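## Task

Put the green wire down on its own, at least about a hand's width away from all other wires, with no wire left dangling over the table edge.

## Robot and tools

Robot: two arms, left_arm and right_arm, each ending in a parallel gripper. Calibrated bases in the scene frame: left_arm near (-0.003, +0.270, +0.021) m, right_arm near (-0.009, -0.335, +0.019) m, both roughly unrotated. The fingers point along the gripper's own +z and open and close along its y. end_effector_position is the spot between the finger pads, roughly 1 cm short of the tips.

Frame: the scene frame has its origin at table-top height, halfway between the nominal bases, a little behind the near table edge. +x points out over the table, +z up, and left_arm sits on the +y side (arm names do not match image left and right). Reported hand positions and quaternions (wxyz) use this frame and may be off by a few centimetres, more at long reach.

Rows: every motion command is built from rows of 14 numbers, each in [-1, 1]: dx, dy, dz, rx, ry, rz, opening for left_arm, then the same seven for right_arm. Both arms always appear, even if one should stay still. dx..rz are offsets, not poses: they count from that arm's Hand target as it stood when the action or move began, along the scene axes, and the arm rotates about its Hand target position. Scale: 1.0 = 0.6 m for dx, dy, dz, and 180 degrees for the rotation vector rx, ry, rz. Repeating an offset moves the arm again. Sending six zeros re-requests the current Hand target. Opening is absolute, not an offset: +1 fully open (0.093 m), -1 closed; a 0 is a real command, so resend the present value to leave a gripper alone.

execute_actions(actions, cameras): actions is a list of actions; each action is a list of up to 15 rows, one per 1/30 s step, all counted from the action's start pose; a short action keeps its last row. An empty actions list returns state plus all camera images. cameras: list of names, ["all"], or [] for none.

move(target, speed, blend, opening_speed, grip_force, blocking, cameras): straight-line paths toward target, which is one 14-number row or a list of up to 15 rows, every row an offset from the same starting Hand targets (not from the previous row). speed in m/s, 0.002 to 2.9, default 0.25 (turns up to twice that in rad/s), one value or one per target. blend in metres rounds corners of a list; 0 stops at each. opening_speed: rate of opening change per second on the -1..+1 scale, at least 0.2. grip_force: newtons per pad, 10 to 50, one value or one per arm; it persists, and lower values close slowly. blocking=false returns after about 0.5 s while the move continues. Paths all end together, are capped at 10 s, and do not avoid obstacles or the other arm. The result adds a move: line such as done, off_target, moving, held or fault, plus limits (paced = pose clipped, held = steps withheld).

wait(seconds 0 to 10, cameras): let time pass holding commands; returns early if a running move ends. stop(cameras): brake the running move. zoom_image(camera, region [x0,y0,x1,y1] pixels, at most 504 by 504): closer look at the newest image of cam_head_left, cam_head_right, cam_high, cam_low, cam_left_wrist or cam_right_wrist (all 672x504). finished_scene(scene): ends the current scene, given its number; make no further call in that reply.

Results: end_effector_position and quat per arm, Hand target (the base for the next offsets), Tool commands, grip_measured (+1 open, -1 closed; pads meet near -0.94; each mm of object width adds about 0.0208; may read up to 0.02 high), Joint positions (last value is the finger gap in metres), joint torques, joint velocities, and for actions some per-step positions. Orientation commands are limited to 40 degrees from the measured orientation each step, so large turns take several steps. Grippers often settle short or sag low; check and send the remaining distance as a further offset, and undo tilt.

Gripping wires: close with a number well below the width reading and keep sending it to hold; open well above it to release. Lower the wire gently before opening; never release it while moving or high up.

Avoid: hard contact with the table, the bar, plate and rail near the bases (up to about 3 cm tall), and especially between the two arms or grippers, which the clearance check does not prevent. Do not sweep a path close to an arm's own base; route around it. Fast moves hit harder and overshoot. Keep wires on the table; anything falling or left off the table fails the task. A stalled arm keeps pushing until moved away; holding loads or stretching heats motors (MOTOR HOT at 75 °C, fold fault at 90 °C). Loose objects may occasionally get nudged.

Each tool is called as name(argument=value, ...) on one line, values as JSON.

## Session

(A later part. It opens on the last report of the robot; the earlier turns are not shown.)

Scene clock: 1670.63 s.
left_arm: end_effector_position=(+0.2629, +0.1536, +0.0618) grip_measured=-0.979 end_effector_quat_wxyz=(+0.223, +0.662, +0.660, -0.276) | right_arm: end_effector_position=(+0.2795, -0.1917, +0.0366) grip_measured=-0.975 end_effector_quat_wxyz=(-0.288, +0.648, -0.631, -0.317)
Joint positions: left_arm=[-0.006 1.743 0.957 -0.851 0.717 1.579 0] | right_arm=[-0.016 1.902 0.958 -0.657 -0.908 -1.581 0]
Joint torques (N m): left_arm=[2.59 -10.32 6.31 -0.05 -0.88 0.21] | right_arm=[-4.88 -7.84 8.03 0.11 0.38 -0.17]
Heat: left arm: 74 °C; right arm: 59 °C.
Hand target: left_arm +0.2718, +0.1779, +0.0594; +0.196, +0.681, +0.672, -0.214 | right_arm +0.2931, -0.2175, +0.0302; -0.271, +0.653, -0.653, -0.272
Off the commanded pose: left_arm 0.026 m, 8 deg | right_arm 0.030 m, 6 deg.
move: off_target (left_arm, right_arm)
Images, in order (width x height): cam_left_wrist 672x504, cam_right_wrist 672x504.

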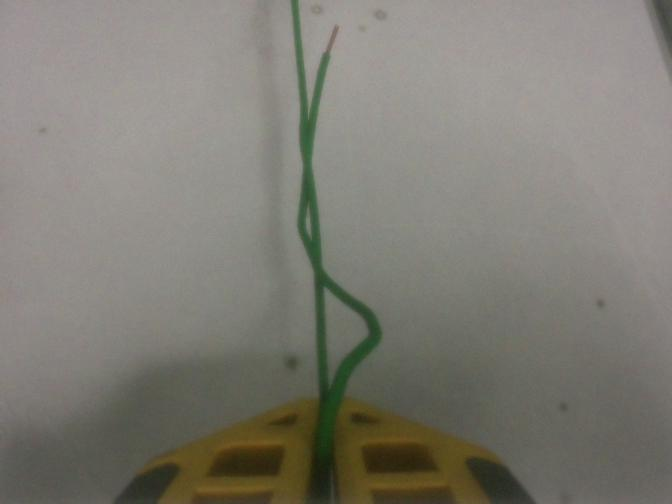

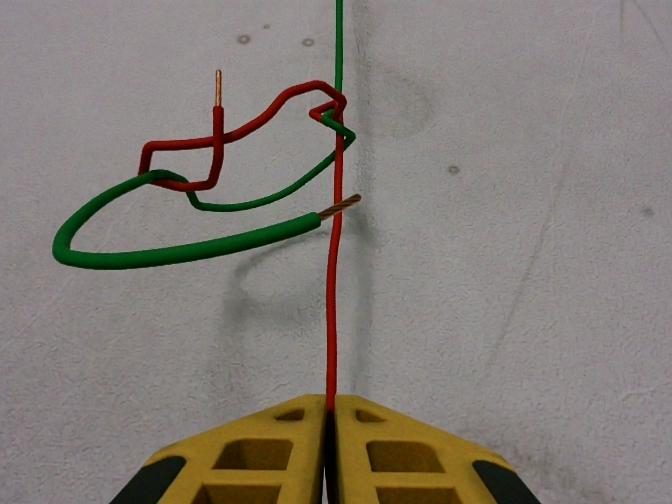

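move(target=[0,0,0,0,0,0,-1,0,0.13,-0.03,0,0,0,-1], speed=0.1, cameras=["cam_right_wrist","cam_high"])

Scene clock: 1683.33 s.
left_arm: end_effector_position=(+0.2639, +0.1742, +0.0491) grip_measured=-0.979 end_effector_quat_wxyz=(+0.184, +0.672, +0.678, -0.234) | right_arm: end_effector_position=(+0.2952, -0.1372, +0.0207) grip_measured=-0.975 end_effector_quat_wxyz=(-0.279, +0.658, -0.644, -0.273)
Joint positions: left_arm=[0.01 1.743 0.957 -0.851 0.594 1.579 0] | right_arm=[0.188 1.905 0.929 -0.34 -0.796 -1.248 0]
Joint torques (N m): left_arm=[1.35 -10.13 6.54 -0.01 0.27 0.2] | right_arm=[0.24 -6.52 4.94 0.86 -0.34 0.06]
Heat: left arm: 74 °C; right arm: 58 °C.
Hand target: left_arm +0.2718, +0.1778, +0.0594; +0.196, +0.681, +0.672, -0.214 | right_arm +0.2931, -0.1396, +0.0121; -0.271, +0.653, -0.653, -0.272
Off the commanded pose: left_arm 0.014 m, 3 deg | right_arm 0.009 m, 1 deg.
move: off_target (left_arm)
Images, in order (width x height): cam_high 672x504, cam_right_wrist 672x504.

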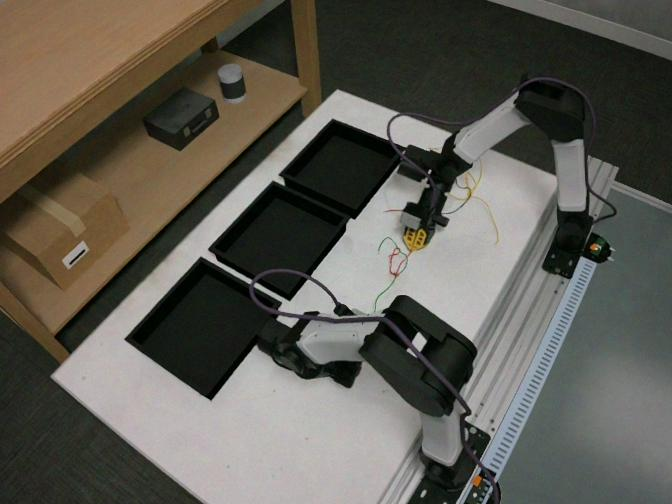

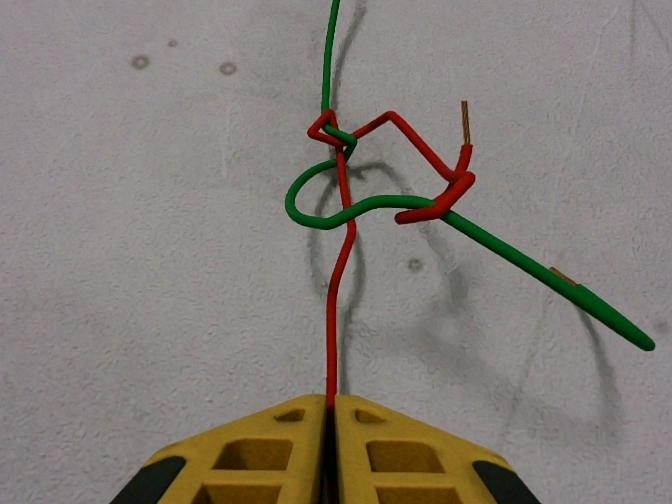

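move(target=[[0,-0.01,0,0,0,0,-1,0,0,0,0,0,0,-0.4],[0,-0.01,0,0,0,0,-1,0,0,0.09,0,0,0,-0.4],[0,-0.01,0,0,0,0,-1,-0.037,0.09,0.085,0,0,0,-0.5]], speed=0.15, cameras=["cam_right_wrist"])

Scene clock: 1710.37 s.
left_arm: end_effector_position=(+0.2630, +0.1725, +0.0486) grip_measured=-0.979 end_effector_quat_wxyz=(+0.181, +0.676, +0.675, -0.233) | right_arm: end_effector_position=(+0.2694, -0.0851, +0.0563) grip_measured=-0.499 end_effector_quat_wxyz=(-0.258, +0.654, -0.653, -0.280)
Joint positions: left_arm=[0.001 1.743 0.957 -0.851 0.589 1.579 0] | right_arm=[0.374 1.777 0.94 -0.359 -0.731 -1.006 0.021]
Joint torques (N m): left_arm=[0.05 -10.56 5.83 0.11 0.32 -0.11] | right_arm=[0.31 -9.92 5.67 1.09 -0.34 0.05]
Heat: left arm: 75 °C; right arm: 55 °C. Fold the left arm in close to its base, or ease its load, before you think long.
Hand target: left_arm +0.2718, +0.1719, +0.0594; +0.196, +0.681, +0.672, -0.214 | right_arm +0.2709, -0.0855, +0.0631; -0.271, +0.653, -0.653, -0.272
Off the commanded pose: left_arm 0.014 m, 3 deg | right_arm 0.007 m, 2 deg.
MOTOR HOT: joint 2 (shoulder) of the left arm reports 75 °C; the controller's stop level is 90 °C. To cool a motor, set the load down, stop pushing, or move to a pose that needs little force.
move: off_target (left_arm)
Images, in order (width x height): cam_right_wrist 672x504.

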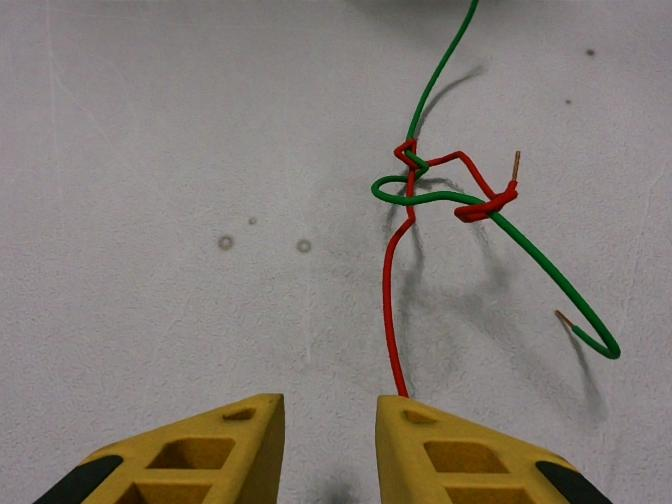

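move(target=[[0,0,-0.06,0,0,0,-1,0,0,0,0,0,0,-0.6],[0,0,-0.06,0,0,0,-0.4,0,0,0,0,0,0,-0.6],[0,0.02,0.05,0,0,0,-0.4,0,0,0,0,0,0,-0.6],[-0.2,0.08,0.13,0,0,0,-0.4,0.013,0.14,0,0,0,0,-0.6]], speed=0.15, cameras=["cam_right_wrist"])

zoom_image(camera="cam_right_wrist", region=[240, 160, 560, 460])

Scene clock: 1725.73 s.
left_arm: end_effector_position=(+0.1569, +0.2194, +0.1385) grip_measured=-0.401 end_effector_quat_wxyz=(+0.198, +0.678, +0.675, -0.214) | right_arm: end_effector_position=(+0.2686, -0.0084, +0.0594) grip_measured=-0.599 end_effector_quat_wxyz=(-0.258, +0.655, -0.654, -0.277)
Joint positions: left_arm=[0.27 1.22 0.86 -1.393 0.56 1.884 0.026] | right_arm=[0.579 1.868 1.063 -0.239 -0.635 -0.77 0.016]
Joint torques (N m): left_arm=[0.91 -3.97 4.41 -0.32 0.33 0.24] | right_arm=[0.34 -7.1 10.11 1.34 -0.26 0.08]
Heat: left arm: 73 °C; right arm: 57 °C. Fold the left arm in close to its base, or ease its load, before you think long.
Hand target: left_arm +0.1519, +0.2199, +0.1375; +0.196, +0.681, +0.672, -0.214 | right_arm +0.2785, -0.0015, +0.0631; -0.271, +0.653, -0.653, -0.272
Off the commanded pose: left_arm 0.005 m, 1 deg | right_arm 0.013 m, 2 deg.
MOTOR HOT: still on. Joint 2 (shoulder) of the left arm reports 73 °C.
move: off_target (right_arm)
Images, in order (width x height): cam_right_wrist 672x504.

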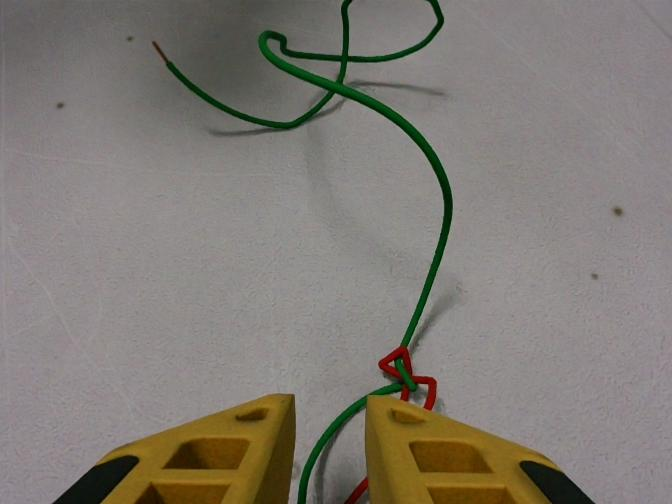

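Scaled by 1.575 from the camera's 672x504 image, which has a finer 960x720 frame.

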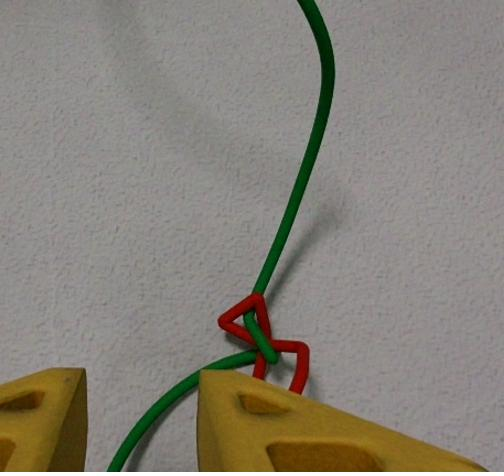

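move(target=[0,0,0,0,0,0,-0.4,0,-0.1,0,0,0,0,-0.6], speed=0.2, cameras=["cam_right_wrist"])

Scene clock: 1731.13 s.
left_arm: end_effector_position=(+0.1568, +0.2193, +0.1385) grip_measured=-0.401 end_effector_quat_wxyz=(+0.198, +0.678, +0.675, -0.214) | right_arm: end_effector_position=(+0.2835, -0.0605, +0.0541) grip_measured=-0.599 end_effector_quat_wxyz=(-0.265, +0.650, -0.661, -0.267)
Joint positions: left_arm=[0.27 1.22 0.86 -1.393 0.56 1.884 0.026] | right_arm=[0.434 1.829 0.995 -0.286 -0.68 -0.91 0.016]
Joint torques (N m): left_arm=[0.9 -3.96 4.01 -0.26 0.32 0.13] | right_arm=[-0.08 -10.48 6.22 0.89 -0.56 -0.17]
Heat: left arm: 71 °C; right arm: 57 °C.
Hand target: left_arm +0.1519, +0.2199, +0.1375; +0.196, +0.681, +0.672, -0.214 | right_arm +0.2786, -0.0615, +0.0631; -0.271, +0.653, -0.653, -0.272
Off the commanded pose: left_arm 0.005 m, 1 deg | right_arm 0.010 m, 1 deg.
MOTOR HOT: cleared for the motors of the left arm.
move: done
Images, in order (width x height): cam_right_wrist 672x504.

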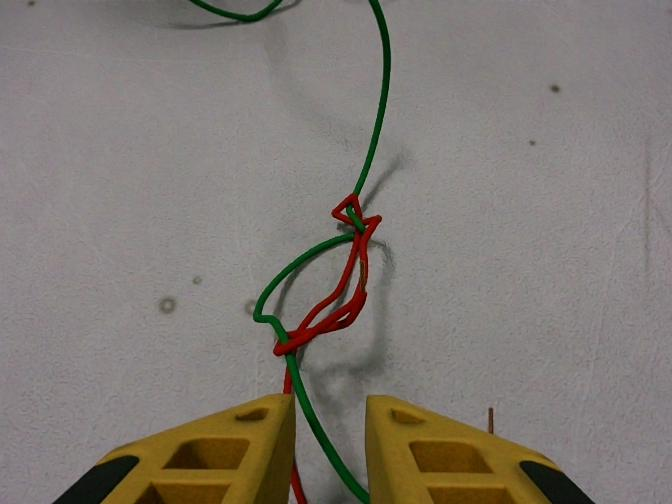

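move(target=[[0,0,0,0,0,0,-0.4,-0.041,0.0825,0,0,0,0,-0.4]], speed=0.2, cameras=["cam_right_wrist"])

Scene clock: 1736.67 s.
left_arm: end_effector_position=(+0.1568, +0.2193, +0.1385) grip_measured=-0.401 end_effector_quat_wxyz=(+0.198, +0.678, +0.675, -0.214) | right_arm: end_effector_position=(+0.2521, -0.0113, +0.0556) grip_measured=-0.401 end_effector_quat_wxyz=(-0.257, +0.657, -0.652, -0.277)
Joint positions: left_arm=[0.27 1.22 0.86 -1.393 0.56 1.884 0.026] | right_arm=[0.601 1.828 0.989 -0.196 -0.625 -0.752 0.026]
Joint torques (N m): left_arm=[1.16 -3.82 4.18 -0.26 0.26 0.21] | right_arm=[0.02 -10.56 5.9 1.35 -0.28 0.05]
Heat: left arm: 69 °C; right arm: 58 °C.
Hand target: left_arm +0.1519, +0.2199, +0.1375; +0.196, +0.681, +0.672, -0.214 | right_arm +0.2541, -0.0120, +0.0632; -0.271, +0.653, -0.653, -0.272
Off the commanded pose: left_arm 0.005 m, 1 deg | right_arm 0.008 m, 2 deg.
move: done
Images, in order (width x height): cam_right_wrist 672x504.

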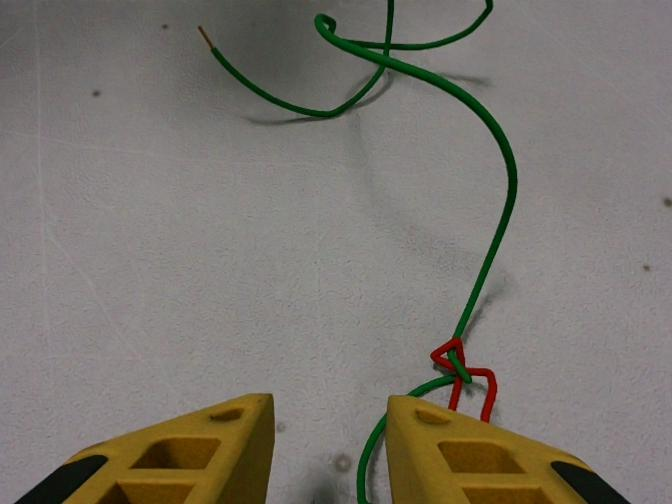

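move(target=[[0,0,0,0,0,0,-0.4,0.027,-0.025,0,0,0,0,-0.4],[0,0,0,0,0,0,-0.4,0.027,-0.025,-0.09,0,0,0,-0.4]], speed=0.15, cameras=["cam_right_wrist"])

move(target=[0,0,0,0,0,0,-0.4,0,0,0,0,0,0,-1], opening_speed=0.8, cameras=["cam_right_wrist"])

move(target=[0,0,0,0,0,0,-0.4,-0.1,0.05,0.06,0,0,0,-1], speed=0.1, cameras=["cam_right_wrist"])

Scene clock: 1747.53 s.
left_arm: end_effector_position=(+0.1568, +0.2193, +0.1385) grip_measured=-0.401 end_effector_quat_wxyz=(+0.198, +0.678, +0.675, -0.214) | right_arm: end_effector_position=(+0.2733, -0.0245, +0.0179) grip_measured=-0.401 end_effector_quat_wxyz=(-0.275, +0.652, -0.653, -0.269)
Joint positions: left_arm=[0.27 1.22 0.86 -1.393 0.56 1.884 0.026] | right_arm=[0.54 1.94 0.945 -0.032 -0.64 -0.797 0.026]
Joint torques (N m): left_arm=[1.26 -3.93 4.26 -0.23 0.31 0.17] | right_arm=[-0.06 -6.87 5.31 1.36 -0.43 -0.12]
Heat: left arm: 65 °C; right arm: 59 °C.
Hand target: left_arm +0.1519, +0.2199, +0.1375; +0.196, +0.681, +0.672, -0.214 | right_arm +0.2703, -0.0271, +0.0092; -0.271, +0.653, -0.653, -0.272
Off the commanded pose: left_arm 0.005 m, 1 deg | right_arm 0.010 m, 1 deg.
move: done
Images, in order (width x height): cam_right_wrist 672x504.

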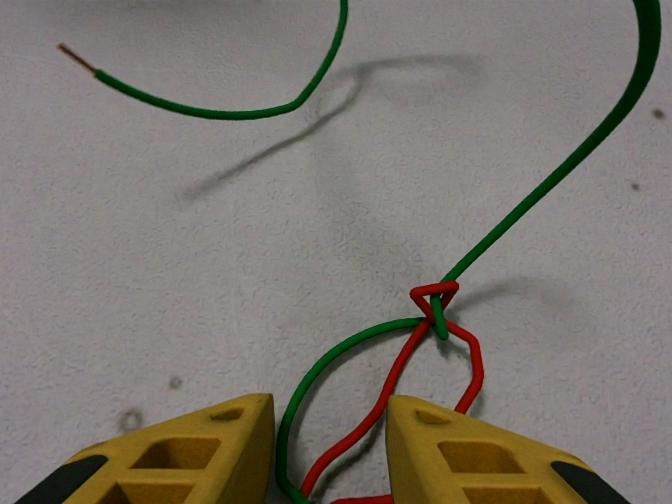

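Scene clock: 1748.50 s.
left_arm: end_effector_position=(+0.1568, +0.2193, +0.1385) grip_measured=-0.401 end_effector_quat_wxyz=(+0.198, +0.678, +0.675, -0.214) | right_arm: end_effector_position=(+0.2740, -0.0241, +0.0184) grip_measured=-0.978 end_effector_quat_wxyz=(-0.277, +0.653, -0.652, -0.269)
Joint positions: left_arm=[0.27 1.22 0.86 -1.393 0.56 1.884 0.026] | right_arm=[0.54 1.94 0.945 -0.028 -0.64 -0.797 0]
Joint torques (N m): left_arm=[1.02 -4.04 4.22 -0.29 0.32 0.15] | right_arm=[-0.05 -7.02 5.23 1.34 -0.42 -0.11]
Heat: left arm: 65 °C; right arm: 59 °C.
Hand target: left_arm +0.1519, +0.2199, +0.1375; +0.196, +0.681, +0.672, -0.214 | right_arm +0.2703, -0.0271, +0.0092; -0.271, +0.653, -0.653, -0.272
Off the commanded pose: left_arm 0.005 m, 1 deg | right_arm 0.010 m, 1 deg.
move: done
Images, in order (width x height): cam_right_wrist 672x504.

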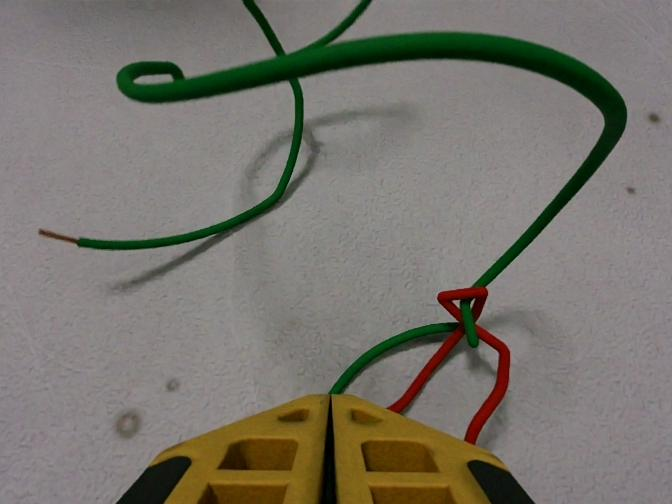

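Scene clock: 1749.90 s.
left_arm: end_effector_position=(+0.1568, +0.2193, +0.1385) grip_measured=-0.401 end_effector_quat_wxyz=(+0.198, +0.678, +0.675, -0.214) | right_arm: end_effector_position=(+0.2105, +0.0041, +0.0392) grip_measured=-0.978 end_effector_quat_wxyz=(-0.262, +0.657, -0.651, -0.275)
Joint positions: left_arm=[0.27 1.22 0.86 -1.393 0.56 1.884 0.026] | right_arm=[0.724 1.787 0.837 -0.006 -0.554 -0.628 0]
Joint torques (N m): left_arm=[1.11 -3.99 4.14 -0.24 0.33 0.2] | right_arm=[0.42 -9.74 5.59 1.39 -0.17 0.09]
Heat: left arm: 65 °C; right arm: 59 °C.
Hand target: left_arm +0.1519, +0.2199, +0.1375; +0.196, +0.681, +0.672, -0.214 | right_arm +0.2102, +0.0030, +0.0451; -0.271, +0.653, -0.653, -0.272
Off the commanded pose: left_arm 0.005 m, 1 deg | right_arm 0.006 m, 1 deg.
move: done
Images, in order (width x height): cam_right_wrist 672x504.

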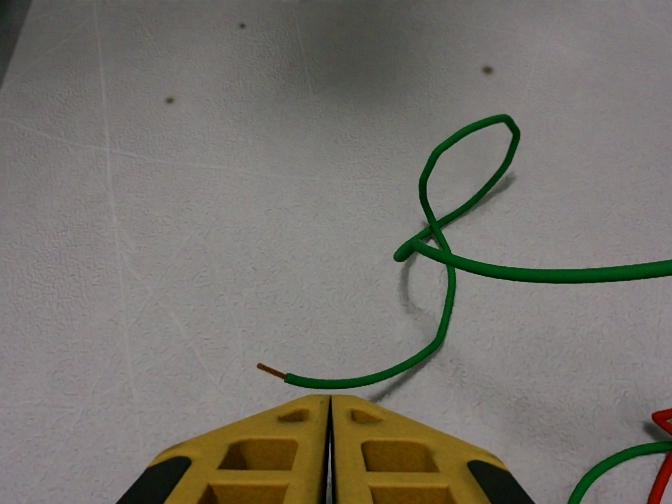

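execute_actions(actions=[], cameras=["cam_head_right","cam_low"])

zoom_image(camera="cam_head_right", region=[260, 120, 480, 260])

Scene clock: 1754.50 s.
left_arm: end_effector_position=(+0.1568, +0.2193, +0.1385) grip_measured=-0.401 end_effector_quat_wxyz=(+0.198, +0.678, +0.675, -0.214) | right_arm: end_effector_position=(+0.2106, +0.0040, +0.0392) grip_measured=-0.978 end_effector_quat_wxyz=(-0.262, +0.657, -0.652, -0.274)
Joint positions: left_arm=[0.27 1.22 0.86 -1.393 0.56 1.884 0.026] | right_arm=[0.724 1.787 0.837 -0.006 -0.553 -0.628 0]
Joint velocities: within noise
Joint torques (N m): left_arm=[0.94 -4.07 4.03 -0.31 0.31 0.15] | right_arm=[0.35 -9.8 5.45 1.39 -0.21 0.08]
Heat: left arm: 64 °C; right arm: 59 °C.
Hand target: left_arm +0.1519, +0.2199, +0.1375; +0.196, +0.681, +0.672, -0.214 | right_arm +0.2102, +0.0030, +0.0451; -0.271, +0.653, -0.653, -0.272
Tool commands: left_gripper/opening=-0.4 right_gripper/opening=-1.0
Off the commanded pose: left_arm 0.005 m, 1 deg | right_arm 0.006 m, 1 deg.
Images, in order (width x height): cam_head_right 672x504, cam_low 672x504.

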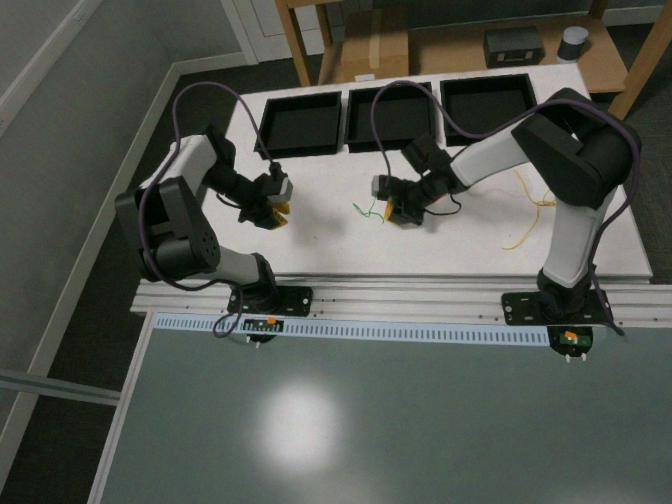

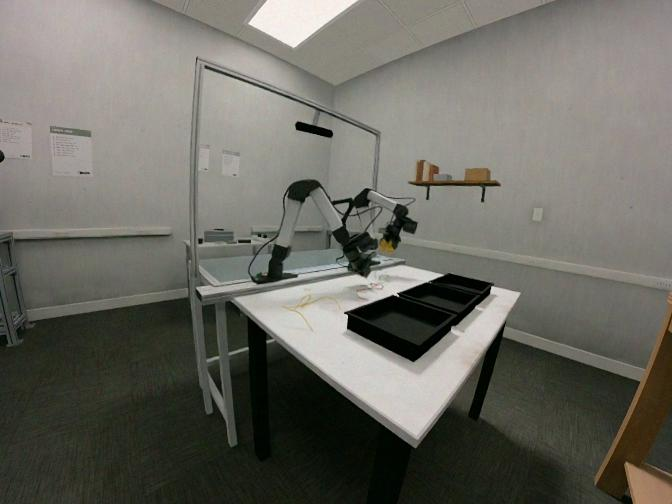

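Scaled by 2.291 from the camera's 672x504 image, which has a finer 960x720 frame.

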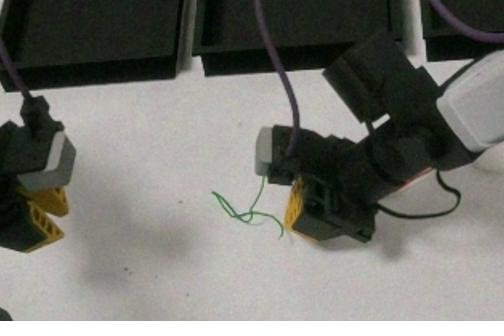

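move(target=[0,0,0,0,0,0,-0.4,-0.07,0,0.1,0,0,0,-1], speed=0.1, cameras=["cam_right_wrist","cam_head_right"])

Scene clock: 1760.00 s.
left_arm: end_effector_position=(+0.1568, +0.2193, +0.1385) grip_measured=-0.401 end_effector_quat_wxyz=(+0.198, +0.678, +0.675, -0.214) | right_arm: end_effector_position=(+0.1706, +0.0055, +0.1022) grip_measured=-0.978 end_effector_quat_wxyz=(-0.272, +0.656, -0.648, -0.274)
Joint positions: left_arm=[0.27 1.22 0.86 -1.393 0.56 1.884 0.026] | right_arm=[0.825 1.525 0.824 -0.187 -0.49 -0.534 0]
Joint torques (N m): left_arm=[0.79 -4.03 4.27 -0.28 0.32 0.22] | right_arm=[0.61 -7.76 7.56 1.28 -0.18 0.09]
Heat: left arm: 63 °C; right arm: 58 °C.
Hand target: left_arm +0.1519, +0.2199, +0.1375; +0.196, +0.681, +0.672, -0.214 | right_arm +0.1683, +0.0030, +0.1052; -0.271, +0.653, -0.653, -0.272
Off the commanded pose: left_arm 0.005 m, 1 deg | right_arm 0.005 m, 1 deg.
move: done
Images, in order (width x height): cam_head_right 672x504, cam_right_wrist 672x504.

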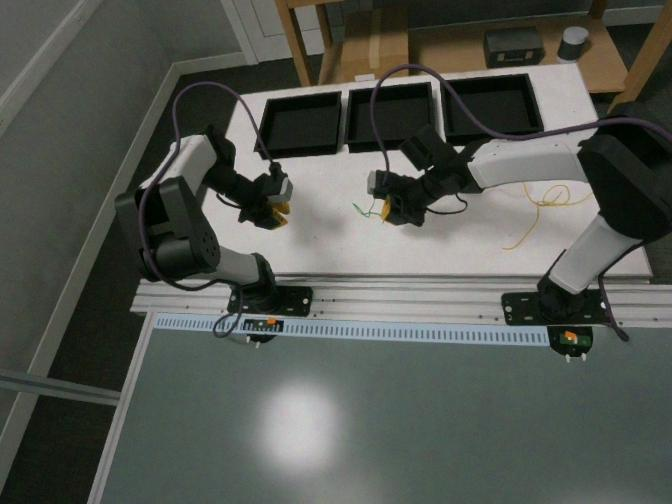

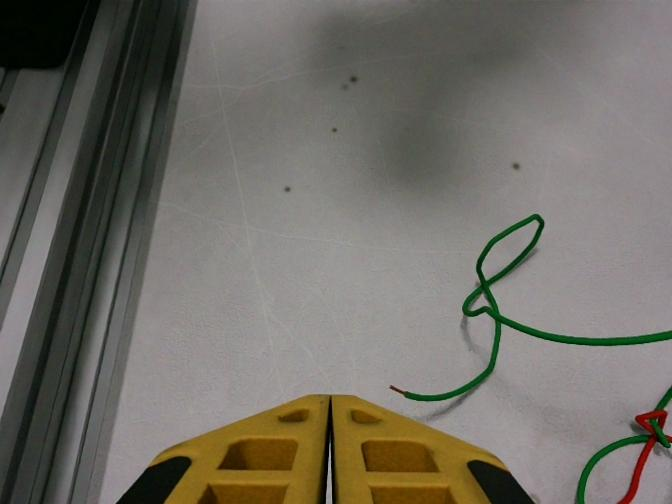

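move(target=[[0,0,0,0,0,0,-0.4,0.2,-0.125,0,0,0,0,-0.4],[0,0,0,0,0,0,-0.4,0.2,-0.125,-0.07,0,0,0,-0.4]], speed=0.2, cameras=["cam_right_wrist"])

Scene clock: 1767.87 s.
left_arm: end_effector_position=(+0.1568, +0.2193, +0.1385) grip_measured=-0.401 end_effector_quat_wxyz=(+0.198, +0.678, +0.675, -0.214) | right_arm: end_effector_position=(+0.2898, -0.0743, +0.0651) grip_measured=-0.401 end_effector_quat_wxyz=(-0.267, +0.650, -0.660, -0.267)
Joint positions: left_arm=[0.27 1.22 0.86 -1.393 0.56 1.884 0.026] | right_arm=[0.387 1.808 1.022 -0.365 -0.7 -0.964 0.026]
Joint torques (N m): left_arm=[1.06 -4.07 4.14 -0.26 0.26 0.2] | right_arm=[0.4 -7.15 6.41 1.16 -0.52 -0.16]
Heat: left arm: 61 °C; right arm: 57 °C.
Hand target: left_arm +0.1519, +0.2199, +0.1375; +0.196, +0.681, +0.672, -0.214 | right_arm +0.2881, -0.0721, +0.0631; -0.271, +0.653, -0.653, -0.272
Off the commanded pose: left_arm 0.005 m, 1 deg | right_arm 0.003 m, 1 deg.
move: done
Images, in order (width x height): cam_right_wrist 672x504.

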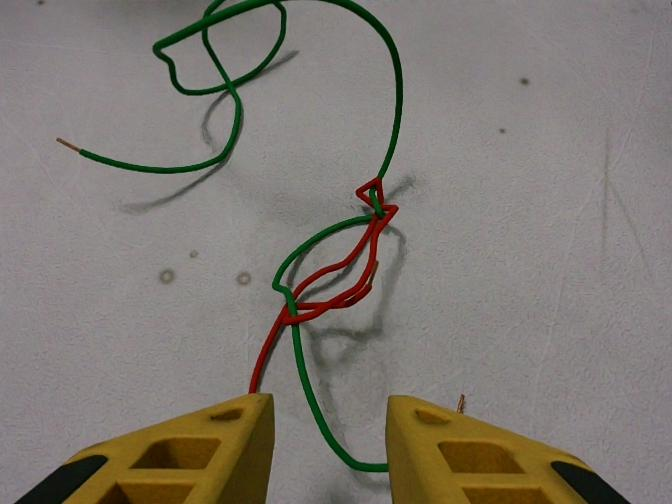

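move(target=[[0,0,0,0,0,0,-0.4,-0.041,0.09,0,0,0,0,-0.4],[0,0,0,0,0,0,-0.4,-0.041,0.09,-0.103,0,0,0,-0.4]], speed=0.15, cameras=["cam_right_wrist"])

move(target=[0,0,0,0,0,0,-0.4,0,0,0,0,0,0,-1], opening_speed=0.8)

move(target=[0,0,0,0,0,0,-0.4,-0.03,0.02,0.05,0,0,0,-1], speed=0.08, cameras=["cam_right_wrist"])

Scene clock: 1786.30 s.
left_arm: end_effector_position=(+0.1568, +0.2193, +0.1385) grip_measured=-0.401 end_effector_quat_wxyz=(+0.198, +0.678, +0.675, -0.214) | right_arm: end_effector_position=(+0.2647, -0.0162, +0.0134) grip_measured=-0.401 end_effector_quat_wxyz=(-0.277, +0.657, -0.644, -0.277)
Joint positions: left_arm=[0.27 1.22 0.86 -1.393 0.56 1.884 0.026] | right_arm=[0.566 1.954 0.927 0.017 -0.649 -0.783 0.026]
Joint torques (N m): left_arm=[1.01 -3.96 4.22 -0.18 0.35 0.19] | right_arm=[0.62 -6.41 5.35 1.47 -0.19 0.08]
Heat: left arm: 59 °C; right arm: 54 °C.
Hand target: left_arm +0.1519, +0.2199, +0.1375; +0.196, +0.681, +0.672, -0.214 | right_arm +0.2636, -0.0180, +0.0014; -0.271, +0.653, -0.653, -0.272
Off the commanded pose: left_arm 0.005 m, 1 deg | right_arm 0.012 m, 1 deg.
move: off_target (right_arm)
Images, in order (width x height): cam_right_wrist 672x504.

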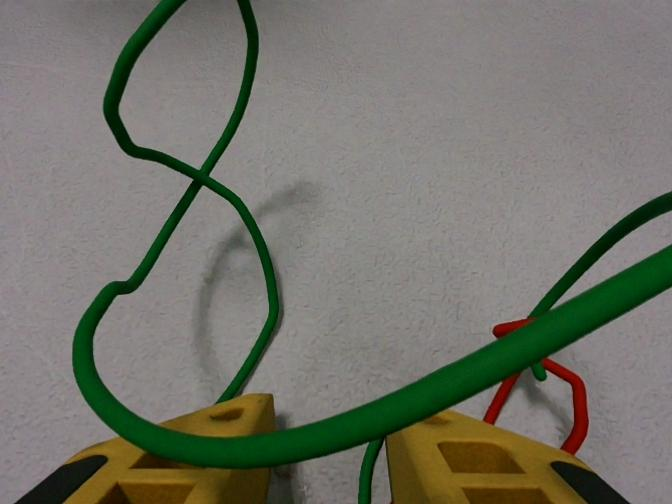

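Scene clock: 1787.27 s.
left_arm: end_effector_position=(+0.1568, +0.2193, +0.1385) grip_measured=-0.401 end_effector_quat_wxyz=(+0.198, +0.678, +0.675, -0.214) | right_arm: end_effector_position=(+0.2703, -0.0140, +0.0145) grip_measured=-0.978 end_effector_quat_wxyz=(-0.290, +0.657, -0.641, -0.270)
Joint positions: left_arm=[0.27 1.22 0.86 -1.393 0.56 1.884 0.026] | right_arm=[0.566 1.958 0.927 0.049 -0.639 -0.783 0]
Joint torques (N m): left_arm=[1.07 -3.74 4.19 -0.26 0.34 0.11] | right_arm=[0.68 -6.74 5.41 1.21 -0.28 0.09]
Heat: left arm: 59 °C; right arm: 54 °C.
Hand target: left_arm +0.1519, +0.2199, +0.1375; +0.196, +0.681, +0.672, -0.214 | right_arm +0.2636, -0.0181, +0.0013; -0.271, +0.653, -0.653, -0.272
Off the commanded pose: left_arm 0.005 m, 1 deg | right_arm 0.015 m, 3 deg.
move: off_target (right_arm)

Scene clock: 1788.37 s.
left_arm: end_effector_position=(+0.1568, +0.2193, +0.1385) grip_measured=-0.401 end_effector_quat_wxyz=(+0.198, +0.678, +0.675, -0.214) | right_arm: end_effector_position=(+0.2479, -0.0031, +0.0262) grip_measured=-0.978 end_effector_quat_wxyz=(-0.272, +0.657, -0.647, -0.275)
Joint positions: left_arm=[0.27 1.22 0.86 -1.393 0.56 1.884 0.026] | right_arm=[0.63 1.897 0.916 -0.003 -0.607 -0.72 0]
Joint torques (N m): left_arm=[0.95 -3.71 4.22 -0.29 0.37 0.15] | right_arm=[0.31 -10.61 5.78 1.11 -0.24 0.06]
Heat: left arm: 59 °C; right arm: 55 °C.
Hand target: left_arm +0.1519, +0.2199, +0.1375; +0.196, +0.681, +0.672, -0.214 | right_arm +0.2457, -0.0060, +0.0314; -0.271, +0.653, -0.653, -0.272
Off the commanded pose: left_arm 0.005 m, 1 deg | right_arm 0.006 m, 1 deg.
move: done
Images, in order (width x height): cam_right_wrist 672x504.

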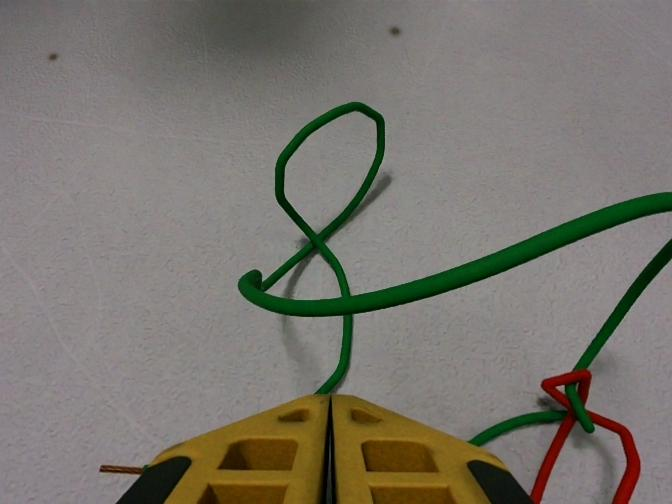

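move(target=[[0,0,0,0,0,0,-0.4,0,0,0.04,0,0,0,-0.4],[0,0,0,0,0,0,-0.4,0.035,-0.043,0.04,0,0,0,-0.4],[0,0,0,0,0,0,-0.4,0.035,-0.043,-0.05,0,0,0,-0.4]], speed=0.15, cameras=["cam_right_wrist"])

Scene clock: 1798.90 s.
left_arm: end_effector_position=(+0.1568, +0.2193, +0.1385) grip_measured=-0.401 end_effector_quat_wxyz=(+0.198, +0.678, +0.675, -0.214) | right_arm: end_effector_position=(+0.2710, -0.0287, +0.0135) grip_measured=-0.401 end_effector_quat_wxyz=(-0.280, +0.652, -0.650, -0.273)
Joint positions: left_arm=[0.27 1.22 0.86 -1.393 0.56 1.884 0.026] | right_arm=[0.53 1.943 0.913 0.008 -0.656 -0.805 0.026]
Joint torques (N m): left_arm=[1.14 -3.89 4.41 -0.28 0.31 0.21] | right_arm=[0.35 -6.46 4.94 1.35 -0.34 -0.13]
Heat: left arm: 58 °C; right arm: 56 °C.
Hand target: left_arm +0.1519, +0.2199, +0.1375; +0.196, +0.681, +0.672, -0.214 | right_arm +0.2665, -0.0318, +0.0013; -0.271, +0.653, -0.653, -0.272
Off the commanded pose: left_arm 0.005 m, 1 deg | right_arm 0.013 m, 1 deg.
move: off_target (right_arm)
Images, in order (width x height): cam_right_wrist 672x504.

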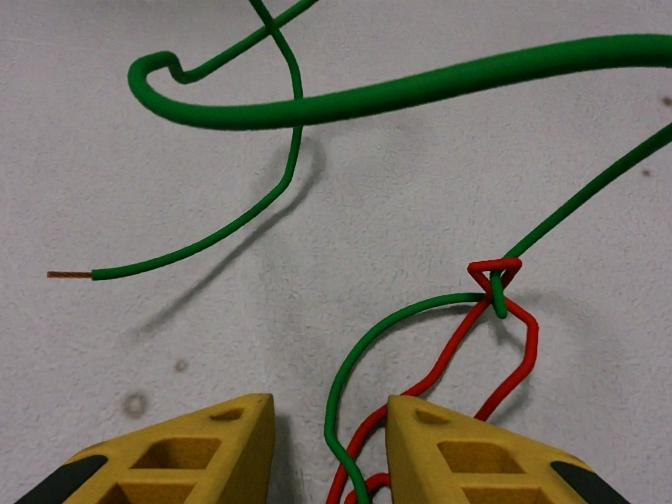

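move(target=[[0,0,0,0,0,0,-0.4,0,0.013,0,0,0,0,-0.4]], speed=0.05)

move(target=[0,0,0,0,0,0,-0.4,0,0,0,0,0,0,-1], opening_speed=0.8, cameras=["cam_right_wrist"])

move(target=[0,0,0,0,0,0,-0.4,-0.01,0,0.1,0,0,0,-1], speed=0.08, cameras=["cam_right_wrist","cam_left_wrist"])

Scene clock: 1806.20 s.
left_arm: end_effector_position=(+0.1568, +0.2193, +0.1385) grip_measured=-0.401 end_effector_quat_wxyz=(+0.198, +0.678, +0.675, -0.214) | right_arm: end_effector_position=(+0.2685, -0.0245, +0.0124) grip_measured=-0.401 end_effector_quat_wxyz=(-0.281, +0.656, -0.645, -0.274)
Joint positions: left_arm=[0.27 1.22 0.86 -1.393 0.56 1.884 0.026] | right_arm=[0.542 1.949 0.913 0.02 -0.656 -0.805 0.026]
Joint torques (N m): left_arm=[1.14 -3.82 4.11 -0.3 0.34 0.21] | right_arm=[1.1 -6.04 6.39 1.31 -0.24 0.11]
Heat: left arm: 58 °C; right arm: 55 °C.
Hand target: left_arm +0.1519, +0.2199, +0.1375; +0.196, +0.681, +0.672, -0.214 | right_arm +0.2665, -0.0240, +0.0013; -0.271, +0.653, -0.653, -0.272
Off the commanded pose: left_arm 0.005 m, 1 deg | right_arm 0.011 m, 2 deg.
move: off_target (right_arm)

Scene clock: 1807.23 s.
left_arm: end_effector_position=(+0.1568, +0.2193, +0.1385) grip_measured=-0.401 end_effector_quat_wxyz=(+0.198, +0.678, +0.675, -0.214) | right_arm: end_effector_position=(+0.2692, -0.0237, +0.0123) grip_measured=-0.972 end_effector_quat_wxyz=(-0.283, +0.656, -0.644, -0.274)
Joint positions: left_arm=[0.27 1.22 0.86 -1.393 0.56 1.884 0.026] | right_arm=[0.543 1.952 0.913 0.028 -0.656 -0.803 0]
Joint torques (N m): left_arm=[0.85 -3.99 4.19 -0.26 0.28 0.21] | right_arm=[0.98 -6.31 6.49 1.24 -0.21 0.06]
Heat: left arm: 58 °C; right arm: 55 °C.
Hand target: left_arm +0.1519, +0.2199, +0.1375; +0.196, +0.681, +0.672, -0.214 | right_arm +0.2666, -0.0241, +0.0013; -0.271, +0.653, -0.653, -0.272
Off the commanded pose: left_arm 0.005 m, 1 deg | right_arm 0.011 m, 2 deg.
move: off_target (right_arm)
Images, in order (width x height): cam_right_wrist 672x504.

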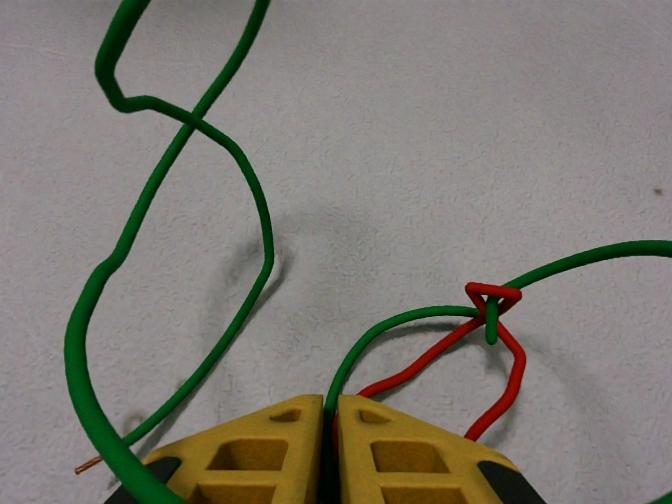

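Scene clock: 1808.73 s.
left_arm: end_effector_position=(+0.1568, +0.2193, +0.1385) grip_measured=-0.401 end_effector_quat_wxyz=(+0.198, +0.678, +0.675, -0.214) | right_arm: end_effector_position=(+0.2547, -0.0293, +0.0458) grip_measured=-0.972 end_effector_quat_wxyz=(-0.257, +0.654, -0.656, -0.277)
Joint positions: left_arm=[0.27 1.22 0.86 -1.393 0.56 1.884 0.026] | right_arm=[0.554 1.826 0.943 -0.181 -0.646 -0.793 0]
Joint torques (N m): left_arm=[0.96 -3.96 4.3 -0.29 0.29 0.17] | right_arm=[0.69 -10.03 9.46 1 -0.28 0.06]
Heat: left arm: 57 °C; right arm: 55 °C.
Hand target: left_arm +0.1519, +0.2199, +0.1375; +0.196, +0.681, +0.672, -0.214 | right_arm +0.2607, -0.0241, +0.0614; -0.271, +0.653, -0.653, -0.272
Off the commanded pose: left_arm 0.005 m, 1 deg | right_arm 0.017 m, 2 deg.
move: off_target (right_arm)
Images, in order (width x height): cam_left_wrist 672x504, cam_right_wrist 672x504.

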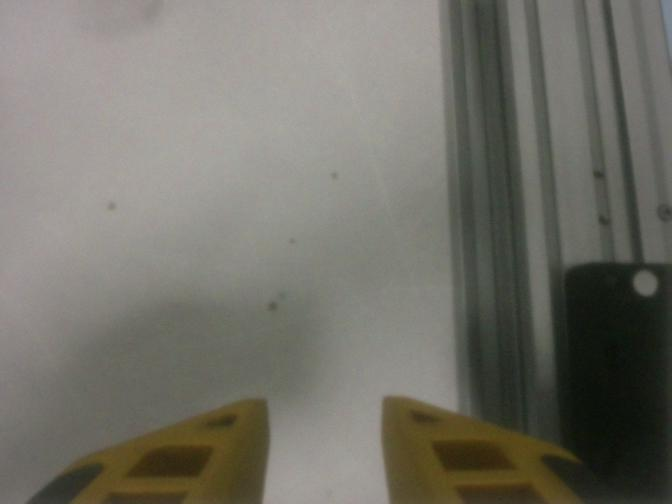

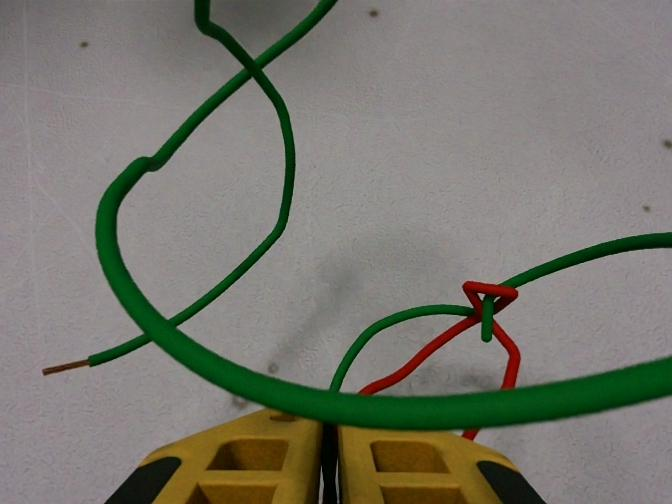

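move(target=[[0,0,0,0,0,0,-0.4,0.01,0,-0.1,0,0,0,-1],[0,0,0,0,0,0,-0.4,0.01,0,-0.1,0,0,0,-0.6],[0,0,0,0,0,0,-0.4,0.01,0,0.0,0,0,0,-0.6]], speed=0.12, cameras=["cam_right_wrist"])

Scene clock: 1825.80 s.
left_arm: end_effector_position=(+0.1568, +0.2193, +0.1385) grip_measured=-0.401 end_effector_quat_wxyz=(+0.198, +0.678, +0.675, -0.214) | right_arm: end_effector_position=(+0.2590, -0.0262, +0.0476) grip_measured=-0.601 end_effector_quat_wxyz=(-0.257, +0.653, -0.655, -0.279)
Joint positions: left_arm=[0.27 1.22 0.86 -1.393 0.56 1.884 0.026] | right_arm=[0.552 1.84 0.97 -0.193 -0.651 -0.793 0.016]
Joint torques (N m): left_arm=[1.03 -3.78 4.19 -0.25 0.37 0.24] | right_arm=[-0.21 -9.99 9.28 0.98 -0.3 -0.06]
Heat: left arm: 57 °C; right arm: 56 °C.
Hand target: left_arm +0.1519, +0.2199, +0.1375; +0.196, +0.681, +0.672, -0.214 | right_arm +0.2666, -0.0241, +0.0613; -0.271, +0.653, -0.653, -0.272
Off the commanded pose: left_arm 0.005 m, 1 deg | right_arm 0.016 m, 2 deg.
move: off_target (right_arm); target 2's new opening was sent with right_arm's hand 0.012 m and 1 deg from that target
Images, in order (width x height): cam_right_wrist 672x504.

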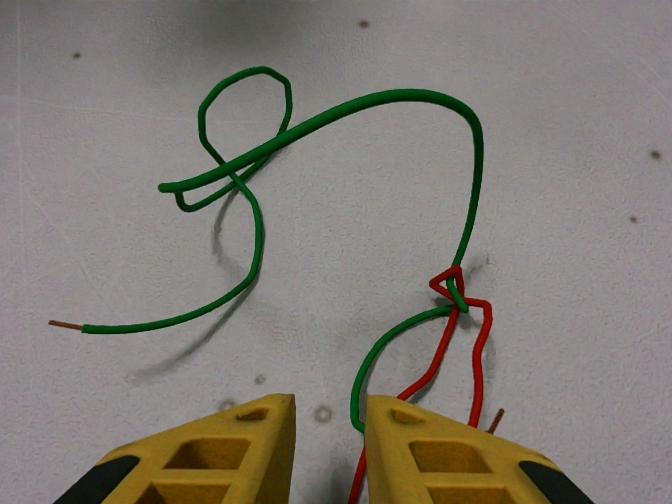

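move(target=[[0,0,0,0,0,0,-0.4,0.007,0.015,0,0,0,0,-0.6],[0,0,0,0,0,0,-0.4,0.007,0.015,-0.1,0,0,0,-0.6]], speed=0.12, cameras=["cam_right_wrist"])

Scene clock: 1838.37 s.
left_arm: end_effector_position=(+0.1568, +0.2193, +0.1385) grip_measured=-0.401 end_effector_quat_wxyz=(+0.198, +0.678, +0.675, -0.214) | right_arm: end_effector_position=(+0.2737, -0.0119, +0.0152) grip_measured=-0.601 end_effector_quat_wxyz=(-0.282, +0.657, -0.642, -0.277)
Joint positions: left_arm=[0.27 1.22 0.86 -1.393 0.56 1.884 0.026] | right_arm=[0.561 1.975 0.964 0.008 -0.652 -0.788 0.016]
Joint torques (N m): left_arm=[1.24 -4.04 4.19 -0.21 0.34 0.15] | right_arm=[0.61 -6.61 5.22 1.37 -0.17 0.09]
Heat: left arm: 56 °C; right arm: 57 °C.
Hand target: left_arm +0.1519, +0.2199, +0.1375; +0.196, +0.681, +0.672, -0.214 | right_arm +0.2709, -0.0151, +0.0014; -0.271, +0.653, -0.653, -0.272
Off the commanded pose: left_arm 0.005 m, 1 deg | right_arm 0.014 m, 2 deg.
move: off_target (right_arm)
Images, in order (width x height): cam_right_wrist 672x504.

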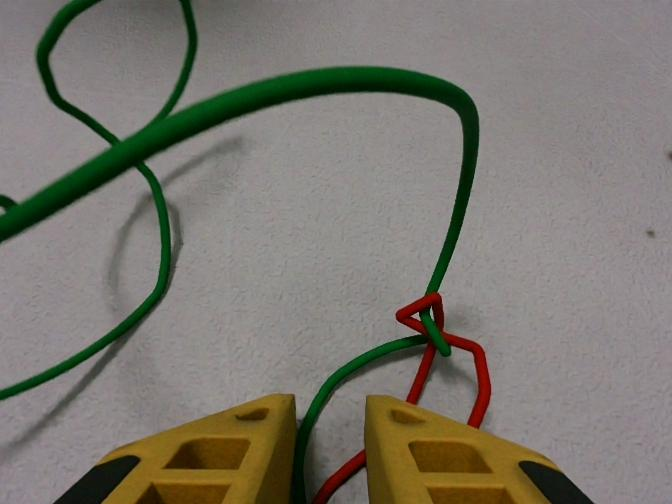

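move(target=[0,0,0,0,0,0,-0.4,0,0,0,0,0,0,-1], opening_speed=0.8)

move(target=[0,0,0,0,0,0,-0.4,0,0,0.1,0,0,0,-1], speed=0.08, cameras=["cam_right_wrist","cam_head_right"])

zoom_image(camera="cam_head_right", region=[320, 120, 500, 260])

Scene clock: 1844.30 s.
left_arm: end_effector_position=(+0.1568, +0.2193, +0.1385) grip_measured=-0.401 end_effector_quat_wxyz=(+0.198, +0.678, +0.675, -0.214) | right_arm: end_effector_position=(+0.2772, -0.0108, +0.0154) grip_measured=-0.978 end_effector_quat_wxyz=(-0.290, +0.657, -0.640, -0.272)
Joint positions: left_arm=[0.27 1.22 0.86 -1.393 0.56 1.884 0.026] | right_arm=[0.561 1.978 0.964 0.028 -0.644 -0.788 0]
Joint torques (N m): left_arm=[1.31 -3.96 4.15 -0.25 0.35 0.16] | right_arm=[0.55 -6.9 5.22 1.23 -0.24 0.08]
Heat: left arm: 56 °C; right arm: 56 °C.
Hand target: left_arm +0.1519, +0.2199, +0.1375; +0.196, +0.681, +0.672, -0.214 | right_arm +0.2709, -0.0151, +0.0014; -0.271, +0.653, -0.653, -0.272
Off the commanded pose: left_arm 0.005 m, 1 deg | right_arm 0.016 m, 3 deg.
move: off_target (right_arm)

Scene clock: 1845.80 s.
left_arm: end_effector_position=(+0.1568, +0.2193, +0.1385) grip_measured=-0.401 end_effector_quat_wxyz=(+0.198, +0.678, +0.675, -0.214) | right_arm: end_effector_position=(+0.2643, -0.0193, +0.0454) grip_measured=-0.978 end_effector_quat_wxyz=(-0.256, +0.654, -0.655, -0.277)
Joint positions: left_arm=[0.27 1.22 0.86 -1.393 0.56 1.884 0.026] | right_arm=[0.561 1.871 1.003 -0.191 -0.643 -0.786 0]
Joint torques (N m): left_arm=[0.91 -3.84 4.01 -0.27 0.32 0.23] | right_arm=[0.36 -10.63 9.42 0.98 -0.28 0.04]
Heat: left arm: 56 °C; right arm: 57 °C.
Hand target: left_arm +0.1519, +0.2199, +0.1375; +0.196, +0.681, +0.672, -0.214 | right_arm +0.2709, -0.0151, +0.0614; -0.271, +0.653, -0.653, -0.272
Off the commanded pose: left_arm 0.005 m, 1 deg | right_arm 0.018 m, 2 deg.
move: off_target (right_arm)
Images, in order (width x height): cam_head_right 672x504, cam_right_wrist 672x504.

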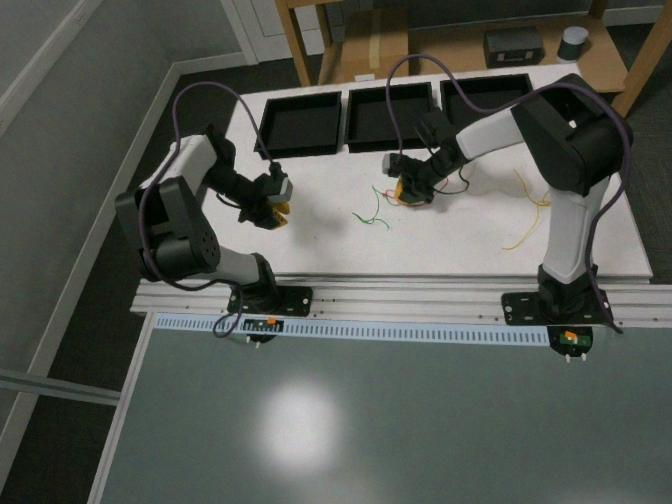

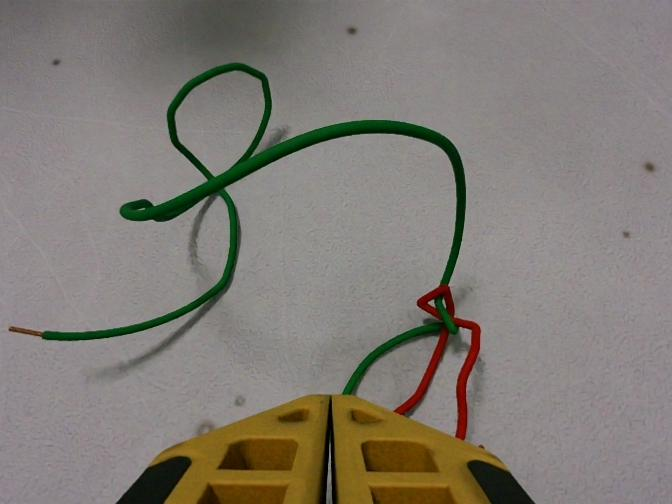

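Scaled by 2.800 from the camera's 672x504 image, which has a finer 960x720 frame.

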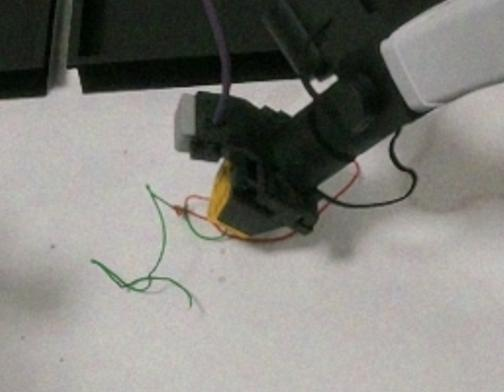

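move(target=[[0,0,0,0,0,0,-0.4,-0.004,-0.03,0,0,0,0,-0.6],[0,0,0,0,0,0,-0.4,-0.004,-0.03,-0.075,0,0,0,-0.6]], speed=0.12, cameras=["cam_right_wrist"])

Scene clock: 1858.10 s.
left_arm: end_effector_position=(+0.1568, +0.2193, +0.1385) grip_measured=-0.401 end_effector_quat_wxyz=(+0.198, +0.678, +0.675, -0.214) | right_arm: end_effector_position=(+0.2700, -0.0316, +0.0214) grip_measured=-0.601 end_effector_quat_wxyz=(-0.271, +0.652, -0.656, -0.269)
Joint positions: left_arm=[0.27 1.22 0.86 -1.393 0.56 1.884 0.026] | right_arm=[0.529 1.913 0.93 -0.062 -0.643 -0.809 0.016]
Joint torques (N m): left_arm=[0.91 -4.21 4.16 -0.24 0.29 0.17] | right_arm=[-0.27 -7.19 5.57 1.33 -0.48 -0.16]
Heat: left arm: 55 °C; right arm: 57 °C.
Hand target: left_arm +0.1519, +0.2199, +0.1375; +0.196, +0.681, +0.672, -0.214 | right_arm +0.2684, -0.0330, +0.0163; -0.271, +0.653, -0.653, -0.272
Off the commanded pose: left_arm 0.005 m, 1 deg | right_arm 0.005 m, 1 deg.
move: done
Images, in order (width x height): cam_right_wrist 672x504.

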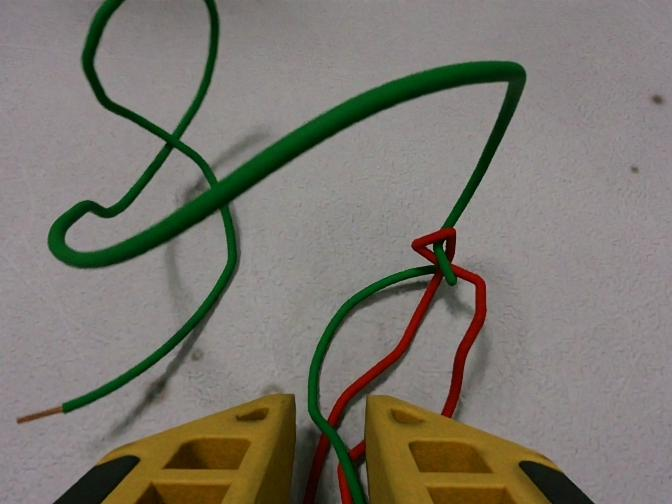

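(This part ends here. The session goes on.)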